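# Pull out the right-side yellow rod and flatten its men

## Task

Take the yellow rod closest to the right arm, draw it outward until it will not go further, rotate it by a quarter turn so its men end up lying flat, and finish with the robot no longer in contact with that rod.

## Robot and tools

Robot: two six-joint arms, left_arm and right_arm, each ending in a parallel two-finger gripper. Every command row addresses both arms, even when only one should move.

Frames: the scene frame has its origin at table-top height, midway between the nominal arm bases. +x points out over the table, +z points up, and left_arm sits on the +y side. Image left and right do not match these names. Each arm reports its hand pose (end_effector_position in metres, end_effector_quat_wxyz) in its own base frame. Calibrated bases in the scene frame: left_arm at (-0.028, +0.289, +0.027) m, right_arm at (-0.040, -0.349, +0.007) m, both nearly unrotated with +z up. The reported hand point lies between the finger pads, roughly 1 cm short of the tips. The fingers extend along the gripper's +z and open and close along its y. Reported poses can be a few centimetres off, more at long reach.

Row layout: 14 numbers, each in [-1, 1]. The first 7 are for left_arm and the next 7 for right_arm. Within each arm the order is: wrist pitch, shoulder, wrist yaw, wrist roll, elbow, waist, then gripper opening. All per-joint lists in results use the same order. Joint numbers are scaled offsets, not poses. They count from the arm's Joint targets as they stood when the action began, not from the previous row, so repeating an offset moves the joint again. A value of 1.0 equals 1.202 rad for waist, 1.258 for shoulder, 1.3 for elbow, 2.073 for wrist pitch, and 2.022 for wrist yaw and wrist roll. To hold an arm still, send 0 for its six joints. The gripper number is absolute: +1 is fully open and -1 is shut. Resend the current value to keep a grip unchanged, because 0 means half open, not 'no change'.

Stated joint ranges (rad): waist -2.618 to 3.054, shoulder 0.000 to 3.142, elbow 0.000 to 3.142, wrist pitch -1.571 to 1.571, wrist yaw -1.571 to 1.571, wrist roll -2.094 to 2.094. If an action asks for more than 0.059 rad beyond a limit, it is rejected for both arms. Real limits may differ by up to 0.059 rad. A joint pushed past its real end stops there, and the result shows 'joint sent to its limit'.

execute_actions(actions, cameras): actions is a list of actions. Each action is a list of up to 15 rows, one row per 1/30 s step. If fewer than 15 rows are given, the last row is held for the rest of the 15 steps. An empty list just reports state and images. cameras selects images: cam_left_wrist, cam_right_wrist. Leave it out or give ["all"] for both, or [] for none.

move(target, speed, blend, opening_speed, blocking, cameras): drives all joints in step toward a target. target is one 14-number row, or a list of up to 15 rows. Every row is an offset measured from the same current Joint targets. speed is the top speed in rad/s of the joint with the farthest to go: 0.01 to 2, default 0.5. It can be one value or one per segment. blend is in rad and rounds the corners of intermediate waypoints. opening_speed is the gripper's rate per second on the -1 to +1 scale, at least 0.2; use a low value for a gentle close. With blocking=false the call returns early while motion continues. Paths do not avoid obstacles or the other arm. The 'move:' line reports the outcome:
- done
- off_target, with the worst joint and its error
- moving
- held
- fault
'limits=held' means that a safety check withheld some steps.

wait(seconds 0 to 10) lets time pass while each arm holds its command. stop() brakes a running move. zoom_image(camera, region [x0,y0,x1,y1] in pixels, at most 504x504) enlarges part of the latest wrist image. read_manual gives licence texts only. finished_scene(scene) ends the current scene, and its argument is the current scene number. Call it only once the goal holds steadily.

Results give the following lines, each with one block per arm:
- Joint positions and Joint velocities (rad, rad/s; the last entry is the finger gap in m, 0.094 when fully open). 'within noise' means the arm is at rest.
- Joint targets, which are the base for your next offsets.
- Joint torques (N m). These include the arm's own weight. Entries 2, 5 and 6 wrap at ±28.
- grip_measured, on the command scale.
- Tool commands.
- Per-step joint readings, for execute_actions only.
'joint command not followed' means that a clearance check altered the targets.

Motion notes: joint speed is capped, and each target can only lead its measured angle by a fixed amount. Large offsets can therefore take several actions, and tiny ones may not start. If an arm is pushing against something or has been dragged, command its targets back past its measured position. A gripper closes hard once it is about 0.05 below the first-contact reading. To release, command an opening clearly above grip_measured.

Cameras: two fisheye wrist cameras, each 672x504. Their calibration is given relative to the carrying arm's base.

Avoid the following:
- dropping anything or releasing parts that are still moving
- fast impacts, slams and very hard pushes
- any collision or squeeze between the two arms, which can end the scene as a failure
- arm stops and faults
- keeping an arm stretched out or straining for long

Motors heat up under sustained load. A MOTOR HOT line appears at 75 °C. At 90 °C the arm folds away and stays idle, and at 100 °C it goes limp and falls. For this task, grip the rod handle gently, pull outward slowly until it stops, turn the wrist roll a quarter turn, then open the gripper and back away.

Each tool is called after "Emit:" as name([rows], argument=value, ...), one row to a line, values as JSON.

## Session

Emit:
execute_actions(actions=[])

Scene clock: 0.00 s.
left_arm: end_effector_position=(+0.3899, -0.0004, +0.1147) grip_measured=+1.000 end_effector_quat_wxyz=(+0.609, -0.026, +0.793, +0.006) | right_arm: end_effector_position=(+0.3960, -0.0474, +0.1154) grip_measured=+1.000 end_effector_quat_wxyz=(+0.595, +0.094, +0.794, -0.086)
Joint names: [wrist pitch, shoulder, wrist yaw, wrist roll, elbow, waist]
Joint positions: left_arm=[0.911 1.495 -0.08 -0.043 0.322 -0.04 0.094] | right_arm=[0.848 1.518 0.234 0.044 0.38 -0.018 0.094]
Joint velocities: within noise
Joint torques (N m): no reading
Heat: left arm: 42 °C; right arm: 39 °C.
Joint targets: left_arm=[0.899 1.493 -0.081 -0.042 0.324 -0.040] | right_arm=[0.838 1.516 0.234 0.045 0.382 -0.018]
Tool commands: left_gripper/opening=+1.0 right_gripper/opening=+1.0
camera_calibration:
cam_left_wrist: T_world_to_cam=[[0.0221485, -0.980286, 0.196339, -0.0421067], [-0.59358, -0.17092, -0.786415, 0.35714], [0.80447, -0.0991248, -0.585664, -0.125416], [0, 0, 0, 1]] pos_world=[0.313817, 0.00733401, 0.215676]
cam_right_wrist: T_world_to_cam=[[-0.243977, -0.947101, 0.208508, 0.018364], [-0.655381, 0.00254793, -0.755294, 0.379491], [0.714808, -0.320927, -0.621334, -0.108822], [0, 0, 0, 1]] pos_world=[0.330979, -0.0184984, 0.215183]

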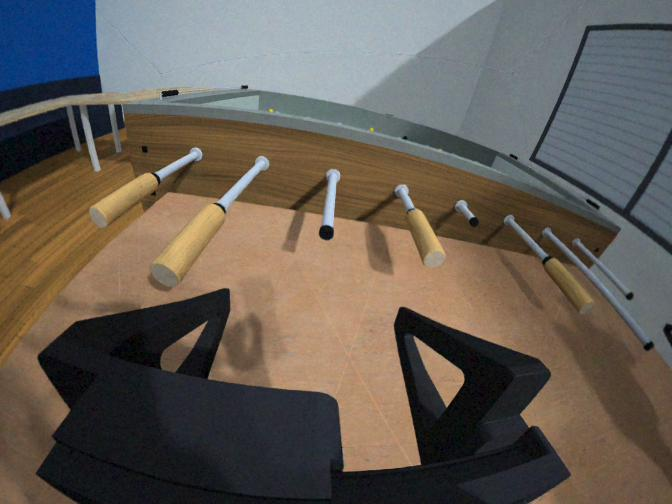

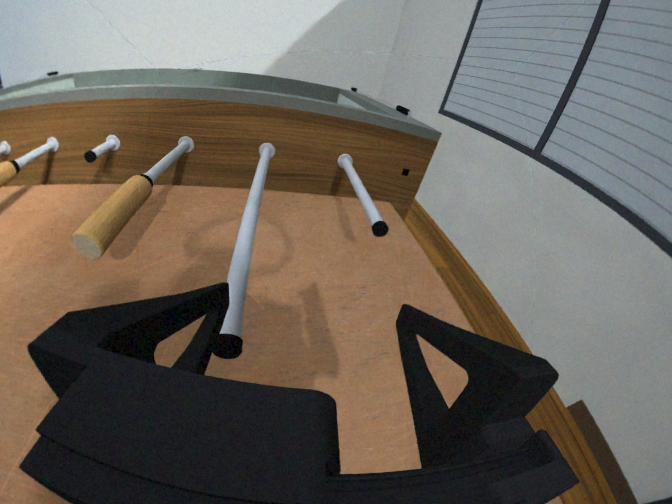

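Emit:
move([
  [0,0,0,0,0,0,1,-0.163,0.02,0.082,-0.022,0.398,0.181,1],
  [0,0,0,0,0,0,1,0.085,0.476,0.1126,-0.0223,0.5385,0.3408,1],
], speed=1.0, blend=0.3, cameras=["cam_right_wrist"])

Scene clock: 35.33 s.
left_arm: end_effector_position=(+0.3899, -0.0004, +0.1147) grip_measured=+1.000 end_effector_quat_wxyz=(+0.609, -0.026, +0.793, +0.006) | right_arm: end_effector_position=(+0.5465, +0.1428, +0.1572) grip_measured=+1.000 end_effector_quat_wxyz=(+0.697, +0.020, +0.716, -0.023)
Joint names: [wrist pitch, shoulder, wrist yaw, wrist roll, elbow, waist]
Joint positions: left_arm=[0.911 1.495 -0.08 -0.043 0.322 -0.04 0.094] | right_arm=[1.014 2.104 0.453 0.008 1.059 0.392 0.094]
Joint velocities: within noise
Joint torques (N m): left_arm=[1.89 -5.74 -0.03 0.02 5.27 -0.03] | right_arm=[1.73 -8.84 0.16 -0.08 7.45 0.01]
Heat: left arm: 42 °C; right arm: 41 °C.
Joint targets: left_arm=[0.899 1.493 -0.081 -0.042 0.324 -0.040] | right_arm=[1.014 2.114 0.462 0.000 1.082 0.392]
move: done; blend cut to 0.2587 rad at target 1
camera_calibration:
cam_right_wrist: T_world_to_cam=[[-0.104055, -0.977262, 0.184746, 0.158052], [-0.431706, -0.122962, -0.893594, 0.426665], [0.895992, -0.172738, -0.409096, -0.282845], [0, 0, 0, 1]] pos_world=[0.454067, 0.158064, 0.236356]
Images, in order (width x height): cam_right_wrist 672x504.

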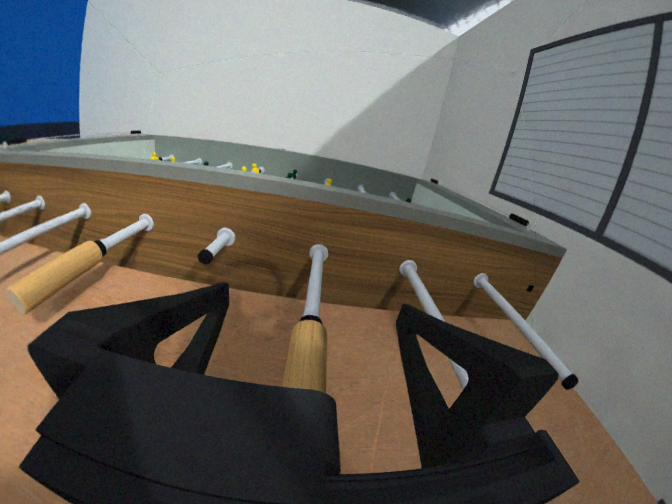

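Emit:
move([
  [0,0,0,0,0,0,1,0.1514,0.2528,-0.0035,0,-0.006,-0.0067,1],
  [0,0,0,0,0,0,1,0.1514,0.2528,-0.0035,0,-0.006,-0.0067,-0.6],
], speed=0.5, opening_speed=1.5, cameras=["cam_right_wrist"])

Scene clock: 48.43 s.
left_arm: end_effector_position=(+0.3899, -0.0004, +0.1147) grip_measured=+1.000 end_effector_quat_wxyz=(+0.609, -0.026, +0.793, +0.006) | right_arm: end_effector_position=(+0.5467, +0.1421, +0.0624) grip_measured=-0.314 end_effector_quat_wxyz=(+0.699, +0.023, +0.714, -0.024)
Joint names: [wrist pitch, shoulder, wrist yaw, wrist roll, elbow, waist]
Joint positions: left_arm=[0.911 1.495 -0.08 -0.043 0.322 -0.04 0.094] | right_arm=[1.329 2.416 0.458 0.008 1.064 0.392 0.032]
Joint velocities: within noise
Joint torques (N m): left_arm=[1.88 -5.81 -0.04 0.01 5.33 -0.06] | right_arm=[1.69 -9.16 0.01 -0.08 5.03 -0.72]
Heat: left arm: 42 °C; right arm: 43 °C.
Joint targets: left_arm=[0.899 1.493 -0.081 -0.042 0.324 -0.040] | right_arm=[1.328 2.432 0.455 0.000 1.075 0.384]
move: done
camera_calibration:
cam_right_wrist: T_world_to_cam=[[-0.109813, -0.977218, 0.18162, 0.178265], [-0.425927, -0.118833, -0.89692, 0.338402], [0.898069, -0.17585, -0.403174, -0.323052], [0, 0, 0, 1]] pos_world=[0.453833, 0.157608, 0.140897]
Images, in order (width x height): cam_right_wrist 672x504.

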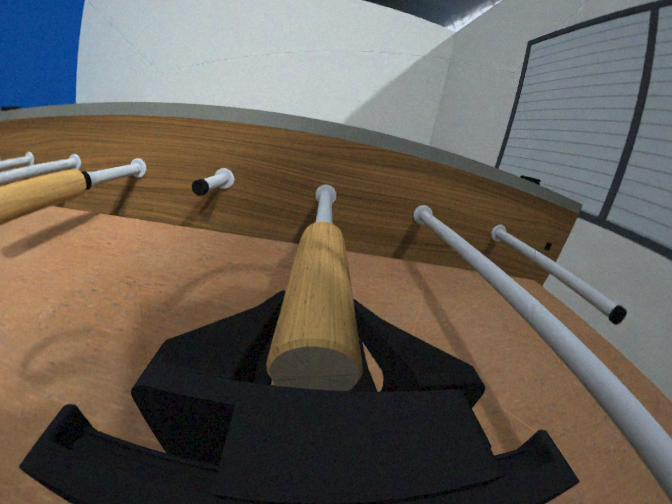

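Emit:
move([
  [0,0,0,0,0,0,1,0.0685,-0.0763,0.0314,-0.445,-0.1615,0.0536,-0.6],
  [0,0,0,0,0,0,1,0.0902,-0.1633,0.0725,-0.7913,-0.3255,0.1227,-0.6],
], speed=0.6, blend=0.05)

Scene clock: 86.10 s.
left_arm: end_effector_position=(+0.3899, -0.0004, +0.1147) grip_measured=+1.000 end_effector_quat_wxyz=(+0.609, -0.026, +0.793, +0.006) | right_arm: end_effector_position=(+0.4630, +0.1406, +0.0700) grip_measured=-0.314 end_effector_quat_wxyz=(+0.458, -0.494, +0.522, -0.523)
Joint names: [wrist pitch, shoulder, wrist yaw, wrist roll, elbow, waist]
Joint positions: left_arm=[0.911 1.495 -0.08 -0.043 0.322 -0.04 0.094] | right_arm=[1.503 2.264 0.593 -1.587 0.722 0.5 0.032]
Joint velocities: within noise
Joint torques (N m): left_arm=[1.88 -5.75 -0.04 0.01 5.35 -0.05] | right_arm=[1.78 -11.55 0.15 -0.15 -1.98 2.85]
Heat: left arm: 41 °C; right arm: 45 °C.
Joint targets: left_arm=[0.899 1.493 -0.081 -0.042 0.324 -0.040] | right_arm=[1.515 2.227 0.601 -1.600 0.652 0.531]
move: off_target (right_arm); right_arm: the elbow is farthest, 0.070 rad from its target
camera_calibration:
cam_left_wrist: T_world_to_cam=[[0.0221485, -0.980286, 0.196339, -0.0421067], [-0.59358, -0.17092, -0.786415, 0.35714], [0.80447, -0.0991248, -0.585664, -0.125416], [0, 0, 0, 1]] pos_world=[0.313817, 0.00733401, 0.215676]
cam_right_wrist: T_world_to_cam=[[0.00267365, 0.216554, 0.976267, -0.109372], [-0.4746, -0.859039, 0.19185, 0.359796], [0.880197, -0.46385, 0.10048, -0.231526], [0, 0, 0, 1]] pos_world=[0.37484, 0.225371, 0.0610125]

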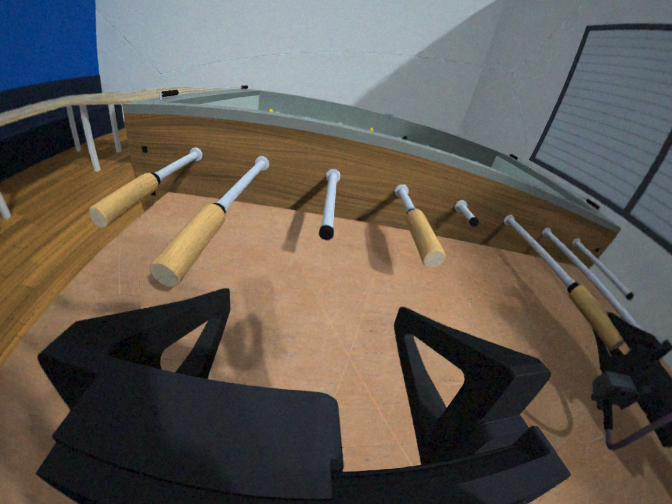

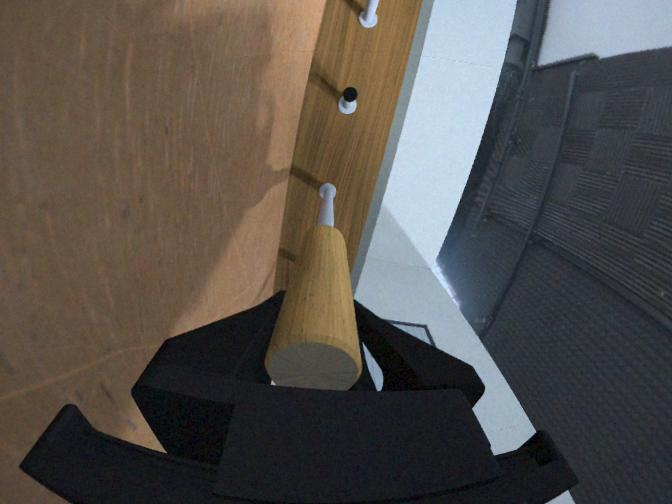

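Emit:
move(target=[0,0,0,0,0,0,1,0,-0.036,0.015,0,-0.05,0.025,-0.6], speed=0.4, cameras=[])

Scene clock: 92.30 s.
left_arm: end_effector_position=(+0.3899, -0.0004, +0.1147) grip_measured=+1.000 end_effector_quat_wxyz=(+0.609, -0.026, +0.793, +0.006) | right_arm: end_effector_position=(+0.4620, +0.1401, +0.0727) grip_measured=-0.314 end_effector_quat_wxyz=(-0.452, +0.500, -0.522, +0.522)
Joint names: [wrist pitch, shoulder, wrist yaw, wrist roll, elbow, waist]
Joint positions: left_arm=[0.911 1.495 -0.08 -0.043 0.322 -0.04 0.094] | right_arm=[1.466 2.235 0.593 -1.59 0.713 0.5 0.032]
Joint velocities: within noise
Joint torques (N m): left_arm=[1.88 -5.75 -0.04 0.01 5.31 -0.06] | right_arm=[2.12 -12.82 0.49 -0.1 -6.3 5.53]
Heat: left arm: 41 °C; right arm: 45 °C.
Joint targets: left_arm=[0.899 1.493 -0.081 -0.042 0.324 -0.040] | right_arm=[1.515 2.182 0.632 -1.600 0.586 0.561]
move: off_target (right_arm); right_arm: the elbow is farthest, 0.126 rad from its target
No camera images: "cameras" was empty.

Emit:
move([
  [0,0,0,0,0,0,1,-0.0193,0.0421,-0.0158,0,0.0877,-0.045,-0.6],
  [0,0,0,0,0,0,1,-0.0193,0.0421,-0.0158,0,0.0877,-0.045,0.06],
  [0,0,0,0,0,0,1,-0.0193,0.0421,-0.0158,0,0.0877,0.092,0.06],
], speed=0.5, opening_speed=1.5)

Scene clock: 102.37 s.
left_arm: end_effector_position=(+0.3899, -0.0004, +0.1147) grip_measured=+1.000 end_effector_quat_wxyz=(+0.609, -0.026, +0.793, +0.006) | right_arm: end_effector_position=(+0.4312, +0.2171, +0.0747) grip_measured=+0.058 end_effector_quat_wxyz=(-0.496, +0.541, -0.476, +0.485)
Joint names: [wrist pitch, shoulder, wrist yaw, wrist roll, elbow, waist]
Joint positions: left_arm=[0.911 1.495 -0.08 -0.043 0.322 -0.04 0.094] | right_arm=[1.473 2.235 0.598 -1.598 0.715 0.674 0.05]
Joint velocities: within noise
Joint torques (N m): left_arm=[1.89 -5.75 -0.03 0.01 5.34 -0.05] | right_arm=[1.69 -8.36 0.09 -0.01 2.29 -0.1]
Heat: left arm: 41 °C; right arm: 46 °C.
Joint targets: left_arm=[0.899 1.493 -0.081 -0.042 0.324 -0.040] | right_arm=[1.475 2.235 0.600 -1.600 0.700 0.672]
move: done
camera_calibration:
cam_left_wrist: T_world_to_cam=[[0.0221485, -0.980286, 0.196339, -0.0421067], [-0.59358, -0.17092, -0.786415, 0.35714], [0.80447, -0.0991248, -0.585664, -0.125416], [0, 0, 0, 1]] pos_world=[0.313817, 0.00733401, 0.215676]
cam_right_wrist: T_world_to_cam=[[-0.0288813, 0.22908, 0.972979, -0.119285], [-0.322348, -0.923517, 0.207866, 0.356677], [0.94618, -0.307635, 0.100516, -0.230926], [0, 0, 0, 1]] pos_world=[0.330027, 0.285682, 0.0651326]

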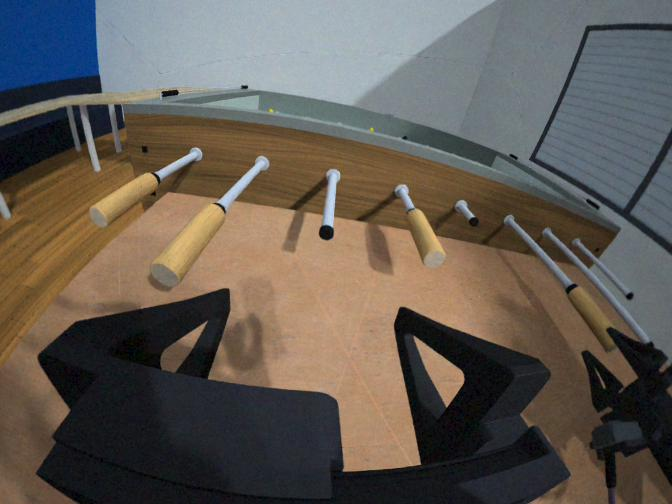

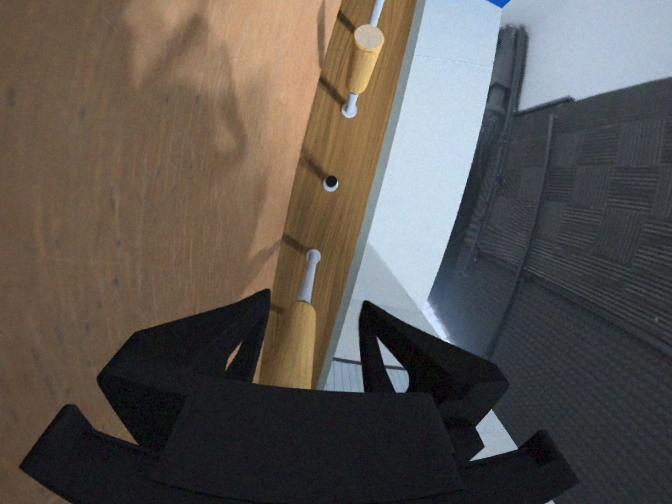

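Emit:
finished_scene(scene=2)

The scene is finished: the task was done.


## Next scene

The same job, from a new start.

Emit:
execute_actions(actions=[])

Scene clock: 0.00 s.
left_arm: end_effector_position=(+0.4127, +0.0165, +0.1264) grip_measured=+1.000 end_effector_quat_wxyz=(+0.618, -0.002, +0.786, +0.007) | right_arm: end_effector_position=(+0.3903, -0.0463, +0.1052) grip_measured=+1.000 end_effector_quat_wxyz=(+0.587, +0.098, +0.798, -0.097)
Joint names: [wrist pitch, shoulder, wrist yaw, wrist roll, elbow, waist]
Joint positions: left_arm=[0.901 1.55 0.039 0.018 0.411 0.054 0.094] | right_arm=[0.871 1.537 0.276 0.046 0.357 0.003 0.094]
Joint velocities: within noise
Joint torques (N m): no reading
Heat: left arm: 40 °C; right arm: 38 °C.
Joint targets: left_arm=[0.890 1.548 0.039 0.020 0.413 0.054] | right_arm=[0.861 1.535 0.277 0.048 0.359 0.003]
Tool commands: left_gripper/opening=+1.0 right_gripper/opening=+1.0
camera_calibration:
cam_left_wrist: T_world_to_cam=[[-0.0177715, -0.985886, 0.166469, -0.00802584], [-0.580773, -0.125349, -0.804357, 0.379017], [0.813871, -0.110976, -0.570349, -0.140832], [0, 0, 0, 1]] pos_world=[0.334599, 0.0239679, 0.225878]
cam_right_wrist: T_world_to_cam=[[-0.258995, -0.939858, 0.222685, 0.0248201], [-0.669392, 0.00845401, -0.742861, 0.372449], [0.696301, -0.341461, -0.631323, -0.10339], [0, 0, 0, 1]] pos_world=[0.327733, -0.0151249, 0.205878]

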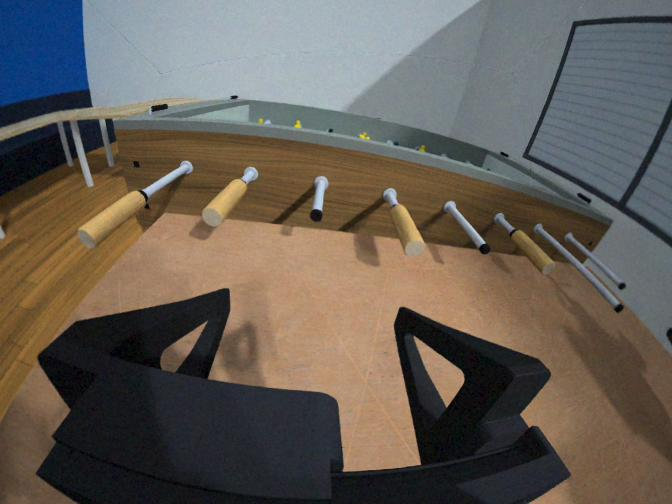

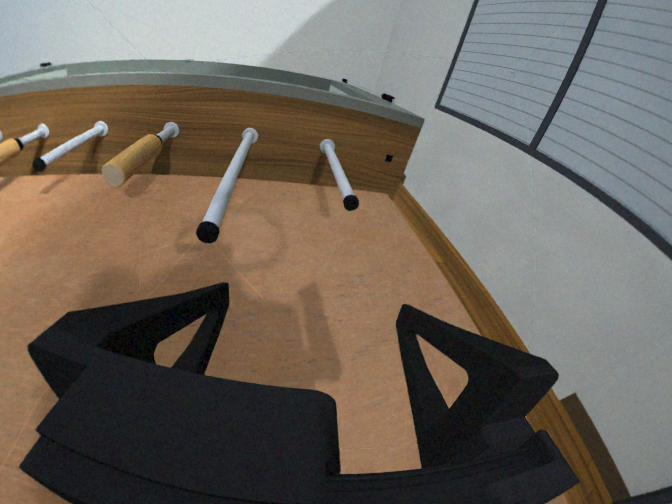

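Emit:
move([
  [0,0,0,0,0,0,1,-0.222,0.131,0.03,-0.0237,0.647,0.139,1],
  [0,0,0,0,0,0,1,-0.0446,0.7194,0.0691,-0.0237,0.993,0.286,1],
], speed=1.0, blend=0.3, cameras=["cam_right_wrist"])

Scene clock: 21.57 s.
left_arm: end_effector_position=(+0.4127, +0.0165, +0.1264) grip_measured=+1.000 end_effector_quat_wxyz=(+0.618, -0.002, +0.786, +0.007) | right_arm: end_effector_position=(+0.6506, +0.1625, +0.1489) grip_measured=+1.000 end_effector_quat_wxyz=(+0.696, +0.019, +0.718, -0.023)
Joint names: [wrist pitch, shoulder, wrist yaw, wrist roll, elbow, waist]
Joint positions: left_arm=[0.901 1.55 0.039 0.018 0.411 0.054 0.094] | right_arm=[0.769 2.428 0.408 0.007 1.626 0.349 0.094]
Joint velocities: within noise
Joint torques (N m): left_arm=[1.86 -6.75 -0.01 0.01 5.7 -0.08] | right_arm=[1.7 -11.93 0.17 -0.07 8.35 -0.12]
Heat: left arm: 40 °C; right arm: 39 °C.
Joint targets: left_arm=[0.890 1.548 0.039 0.020 0.413 0.054] | right_arm=[0.769 2.440 0.417 0.000 1.650 0.347]
move: done
camera_calibration:
cam_right_wrist: T_world_to_cam=[[-0.101477, -0.977269, 0.186139, 0.187805], [-0.434858, -0.124709, -0.891822, 0.468671], [0.894763, -0.171443, -0.412318, -0.375007], [0, 0, 0, 1]] pos_world=[0.558405, 0.177692, 0.228391]
Images, in order (width x height): cam_right_wrist 672x504.

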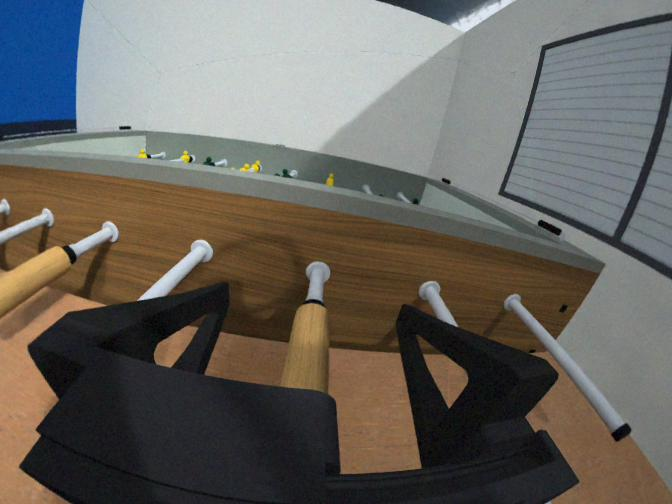

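Emit:
move([
  [0,0,0,0,0,0,1,0.1143,0.1669,0.0094,0,0.0015,0.0033,1],
  [0,0,0,0,0,0,1,0.1143,0.1669,0.0094,0,0.0015,0.0033,-0.6],
], speed=0.5, opening_speed=1.5, cameras=["cam_right_wrist"])

Scene clock: 39.37 s.
left_arm: end_effector_position=(+0.4127, +0.0165, +0.1264) grip_measured=+1.000 end_effector_quat_wxyz=(+0.618, -0.002, +0.786, +0.007) | right_arm: end_effector_position=(+0.6510, +0.1594, +0.0740) grip_measured=-0.314 end_effector_quat_wxyz=(+0.709, +0.031, +0.705, -0.025)
Joint names: [wrist pitch, shoulder, wrist yaw, wrist roll, elbow, waist]
Joint positions: left_arm=[0.901 1.55 0.039 0.018 0.411 0.054 0.094] | right_arm=[1.006 2.636 0.429 0.006 1.635 0.349 0.032]
Joint velocities: within noise
Joint torques (N m): left_arm=[1.86 -6.8 0 0.01 5.63 -0.03] | right_arm=[1.67 -12.1 0.12 -0.07 7.06 0.2]
Heat: left arm: 40 °C; right arm: 41 °C.
Joint targets: left_arm=[0.890 1.548 0.039 0.020 0.413 0.054] | right_arm=[1.006 2.650 0.436 0.000 1.652 0.351]
move: done
camera_calibration:
cam_right_wrist: T_world_to_cam=[[-0.127871, -0.977247, 0.169227, 0.217167], [-0.40354, -0.1046, -0.908963, 0.379343], [0.905983, -0.184519, -0.380983, -0.414385], [0, 0, 0, 1]] pos_world=[0.556275, 0.175443, 0.150185]
Images, in order (width x height): cam_right_wrist 672x504.

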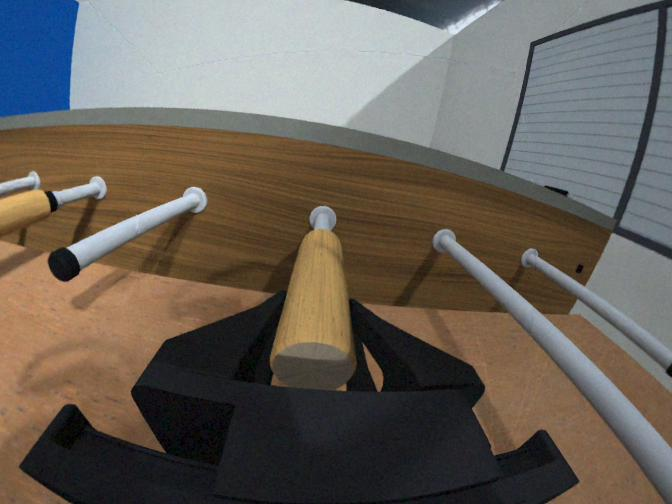

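Emit:
move([
  [0,0,0,0,0,0,1,0.0675,-0.0866,0.0153,-0.198,-0.2054,0.0344,-0.6],
  [0,0,0,0,0,0,1,0.1283,-0.1534,0.0391,-0.45,-0.3673,0.074,-0.6],
  [0,0,0,0,0,0,1,0.234,-0.2528,0.0986,-0.7913,-0.6277,0.1742,-0.6],
], speed=0.6, blend=0.06, cameras=["cam_right_wrist"])

Scene clock: 60.23 s.
left_arm: end_effector_position=(+0.4127, +0.0165, +0.1264) grip_measured=+1.000 end_effector_quat_wxyz=(+0.618, -0.002, +0.786, +0.007) | right_arm: end_effector_position=(+0.4807, +0.1761, +0.0683) grip_measured=-0.315 end_effector_quat_wxyz=(+0.481, -0.485, +0.514, -0.519)
Joint names: [wrist pitch, shoulder, wrist yaw, wrist roll, elbow, waist]
Joint positions: left_arm=[0.901 1.55 0.039 0.018 0.411 0.054 0.094] | right_arm=[1.487 2.348 0.619 -1.582 0.864 0.553 0.032]
Joint velocities: within noise
Joint torques (N m): left_arm=[1.87 -6.8 -0.02 0.01 5.64 -0.03] | right_arm=[1.66 -10.78 0.22 -0.12 1.47 0.75]
Heat: left arm: 40 °C; right arm: 42 °C.
Joint targets: left_arm=[0.890 1.548 0.039 0.020 0.413 0.054] | right_arm=[1.491 2.332 0.635 -1.600 0.836 0.560]
move: done
camera_calibration:
cam_right_wrist: T_world_to_cam=[[-0.0381462, 0.190675, 0.980912, -0.0915039], [-0.458432, -0.87557, 0.15237, 0.39683], [0.887911, -0.443869, 0.120811, -0.239102], [0, 0, 0, 1]] pos_world=[0.39073, 0.25877, 0.0581785]
Images, in order (width x height): cam_right_wrist 672x504.

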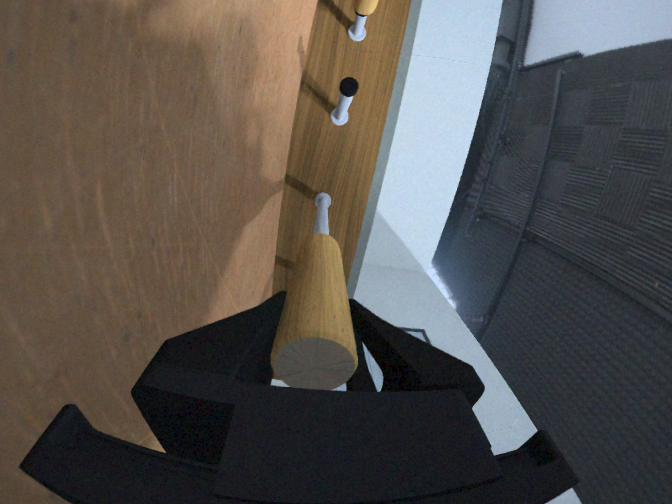

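Emit:
move(target=[0,0,0,0,0,0,1,0.0188,-0.0413,0.0252,0,-0.0815,0.0424,-0.6], speed=0.3, cameras=[])

Scene clock: 71.40 s.
left_arm: end_effector_position=(+0.4127, +0.0165, +0.1264) grip_measured=+1.000 end_effector_quat_wxyz=(+0.618, -0.002, +0.786, +0.007) | right_arm: end_effector_position=(+0.4775, +0.1752, +0.0699) grip_measured=-0.315 end_effector_quat_wxyz=(+0.473, -0.495, +0.514, -0.517)
Joint names: [wrist pitch, shoulder, wrist yaw, wrist roll, elbow, waist]
Joint positions: left_arm=[0.901 1.55 0.039 0.018 0.411 0.054 0.094] | right_arm=[1.453 2.317 0.617 -1.584 0.843 0.554 0.032]
Joint velocities: within noise
Joint torques (N m): left_arm=[1.86 -6.79 0 0.01 5.65 -0.03] | right_arm=[2.33 -12.37 0.8 -0.15 -4.93 5.19]
Heat: left arm: 40 °C; right arm: 43 °C.
Joint targets: left_arm=[0.890 1.548 0.039 0.020 0.413 0.054] | right_arm=[1.530 2.280 0.686 -1.600 0.730 0.611]
move: off_target (right_arm); right_arm: the elbow is farthest, 0.113 rad from its target
No camera images: "cameras" was empty.

Emit:
move([
  [0,0,0,0,0,0,1,-0.0338,0.0294,-0.0317,0,0.0769,-0.0424,-0.6],
  [0,0,0,0,0,0,1,-0.0338,0.0294,-0.0317,0,0.0769,-0.0424,0.06],
  [0,0,0,0,0,0,1,-0.0338,0.0294,-0.0317,0,0.0769,0.0907,0.06],
], speed=0.5, opening_speed=1.5)

Scene clock: 82.50 s.
left_arm: end_effector_position=(+0.4127, +0.0165, +0.1264) grip_measured=+1.000 end_effector_quat_wxyz=(+0.618, -0.002, +0.786, +0.007) | right_arm: end_effector_position=(+0.4410, +0.2535, +0.0710) grip_measured=+0.058 end_effector_quat_wxyz=(+0.513, -0.538, +0.466, -0.480)
Joint names: [wrist pitch, shoulder, wrist yaw, wrist roll, elbow, waist]
Joint positions: left_arm=[0.901 1.55 0.039 0.018 0.411 0.054 0.094] | right_arm=[1.457 2.317 0.619 -1.599 0.844 0.724 0.05]
Joint velocities: within noise
Joint torques (N m): left_arm=[1.86 -6.76 -0.01 0.02 5.65 -0.03] | right_arm=[1.65 -9.25 0.09 0 2.55 -0.24]
Heat: left arm: 40 °C; right arm: 43 °C.
Joint targets: left_arm=[0.890 1.548 0.039 0.020 0.413 0.054] | right_arm=[1.460 2.317 0.622 -1.600 0.830 0.720]
move: done
camera_calibration:
cam_left_wrist: T_world_to_cam=[[-0.0177715, -0.985886, 0.166469, -0.00802584], [-0.580773, -0.125349, -0.804357, 0.379017], [0.813871, -0.110976, -0.570349, -0.140832], [0, 0, 0, 1]] pos_world=[0.334599, 0.0239679, 0.225878]
cam_right_wrist: T_world_to_cam=[[-0.0587098, 0.210243, 0.975885, -0.106028], [-0.29932, -0.936301, 0.183708, 0.389024], [0.952345, -0.281316, 0.1179, -0.239262], [0, 0, 0, 1]] pos_world=[0.338078, 0.319227, 0.0602129]

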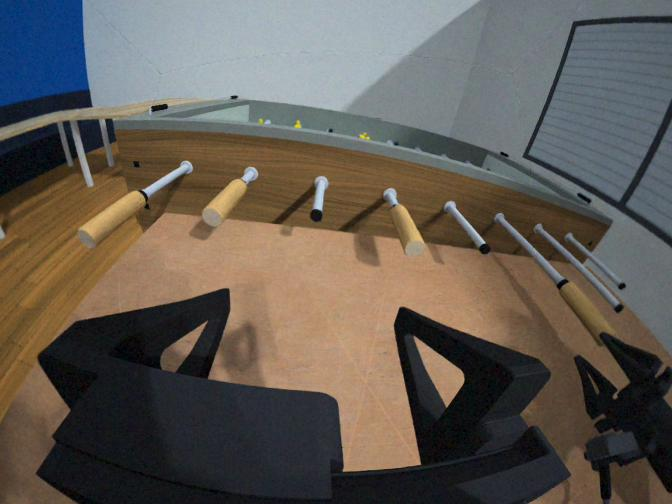

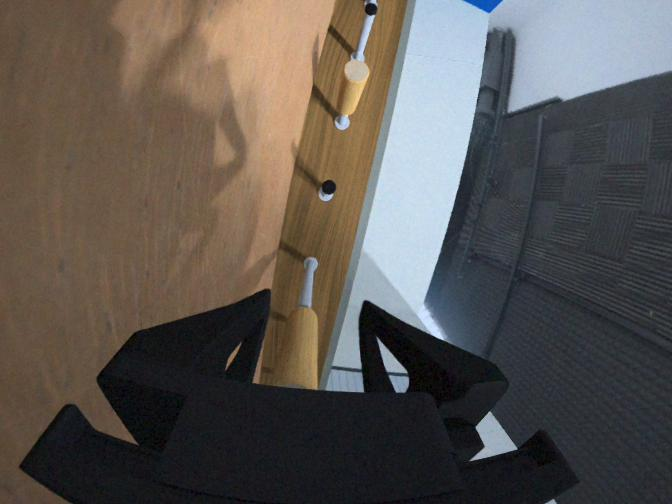

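Emit:
finished_scene(scene=3)

The scene is finished: the task was done.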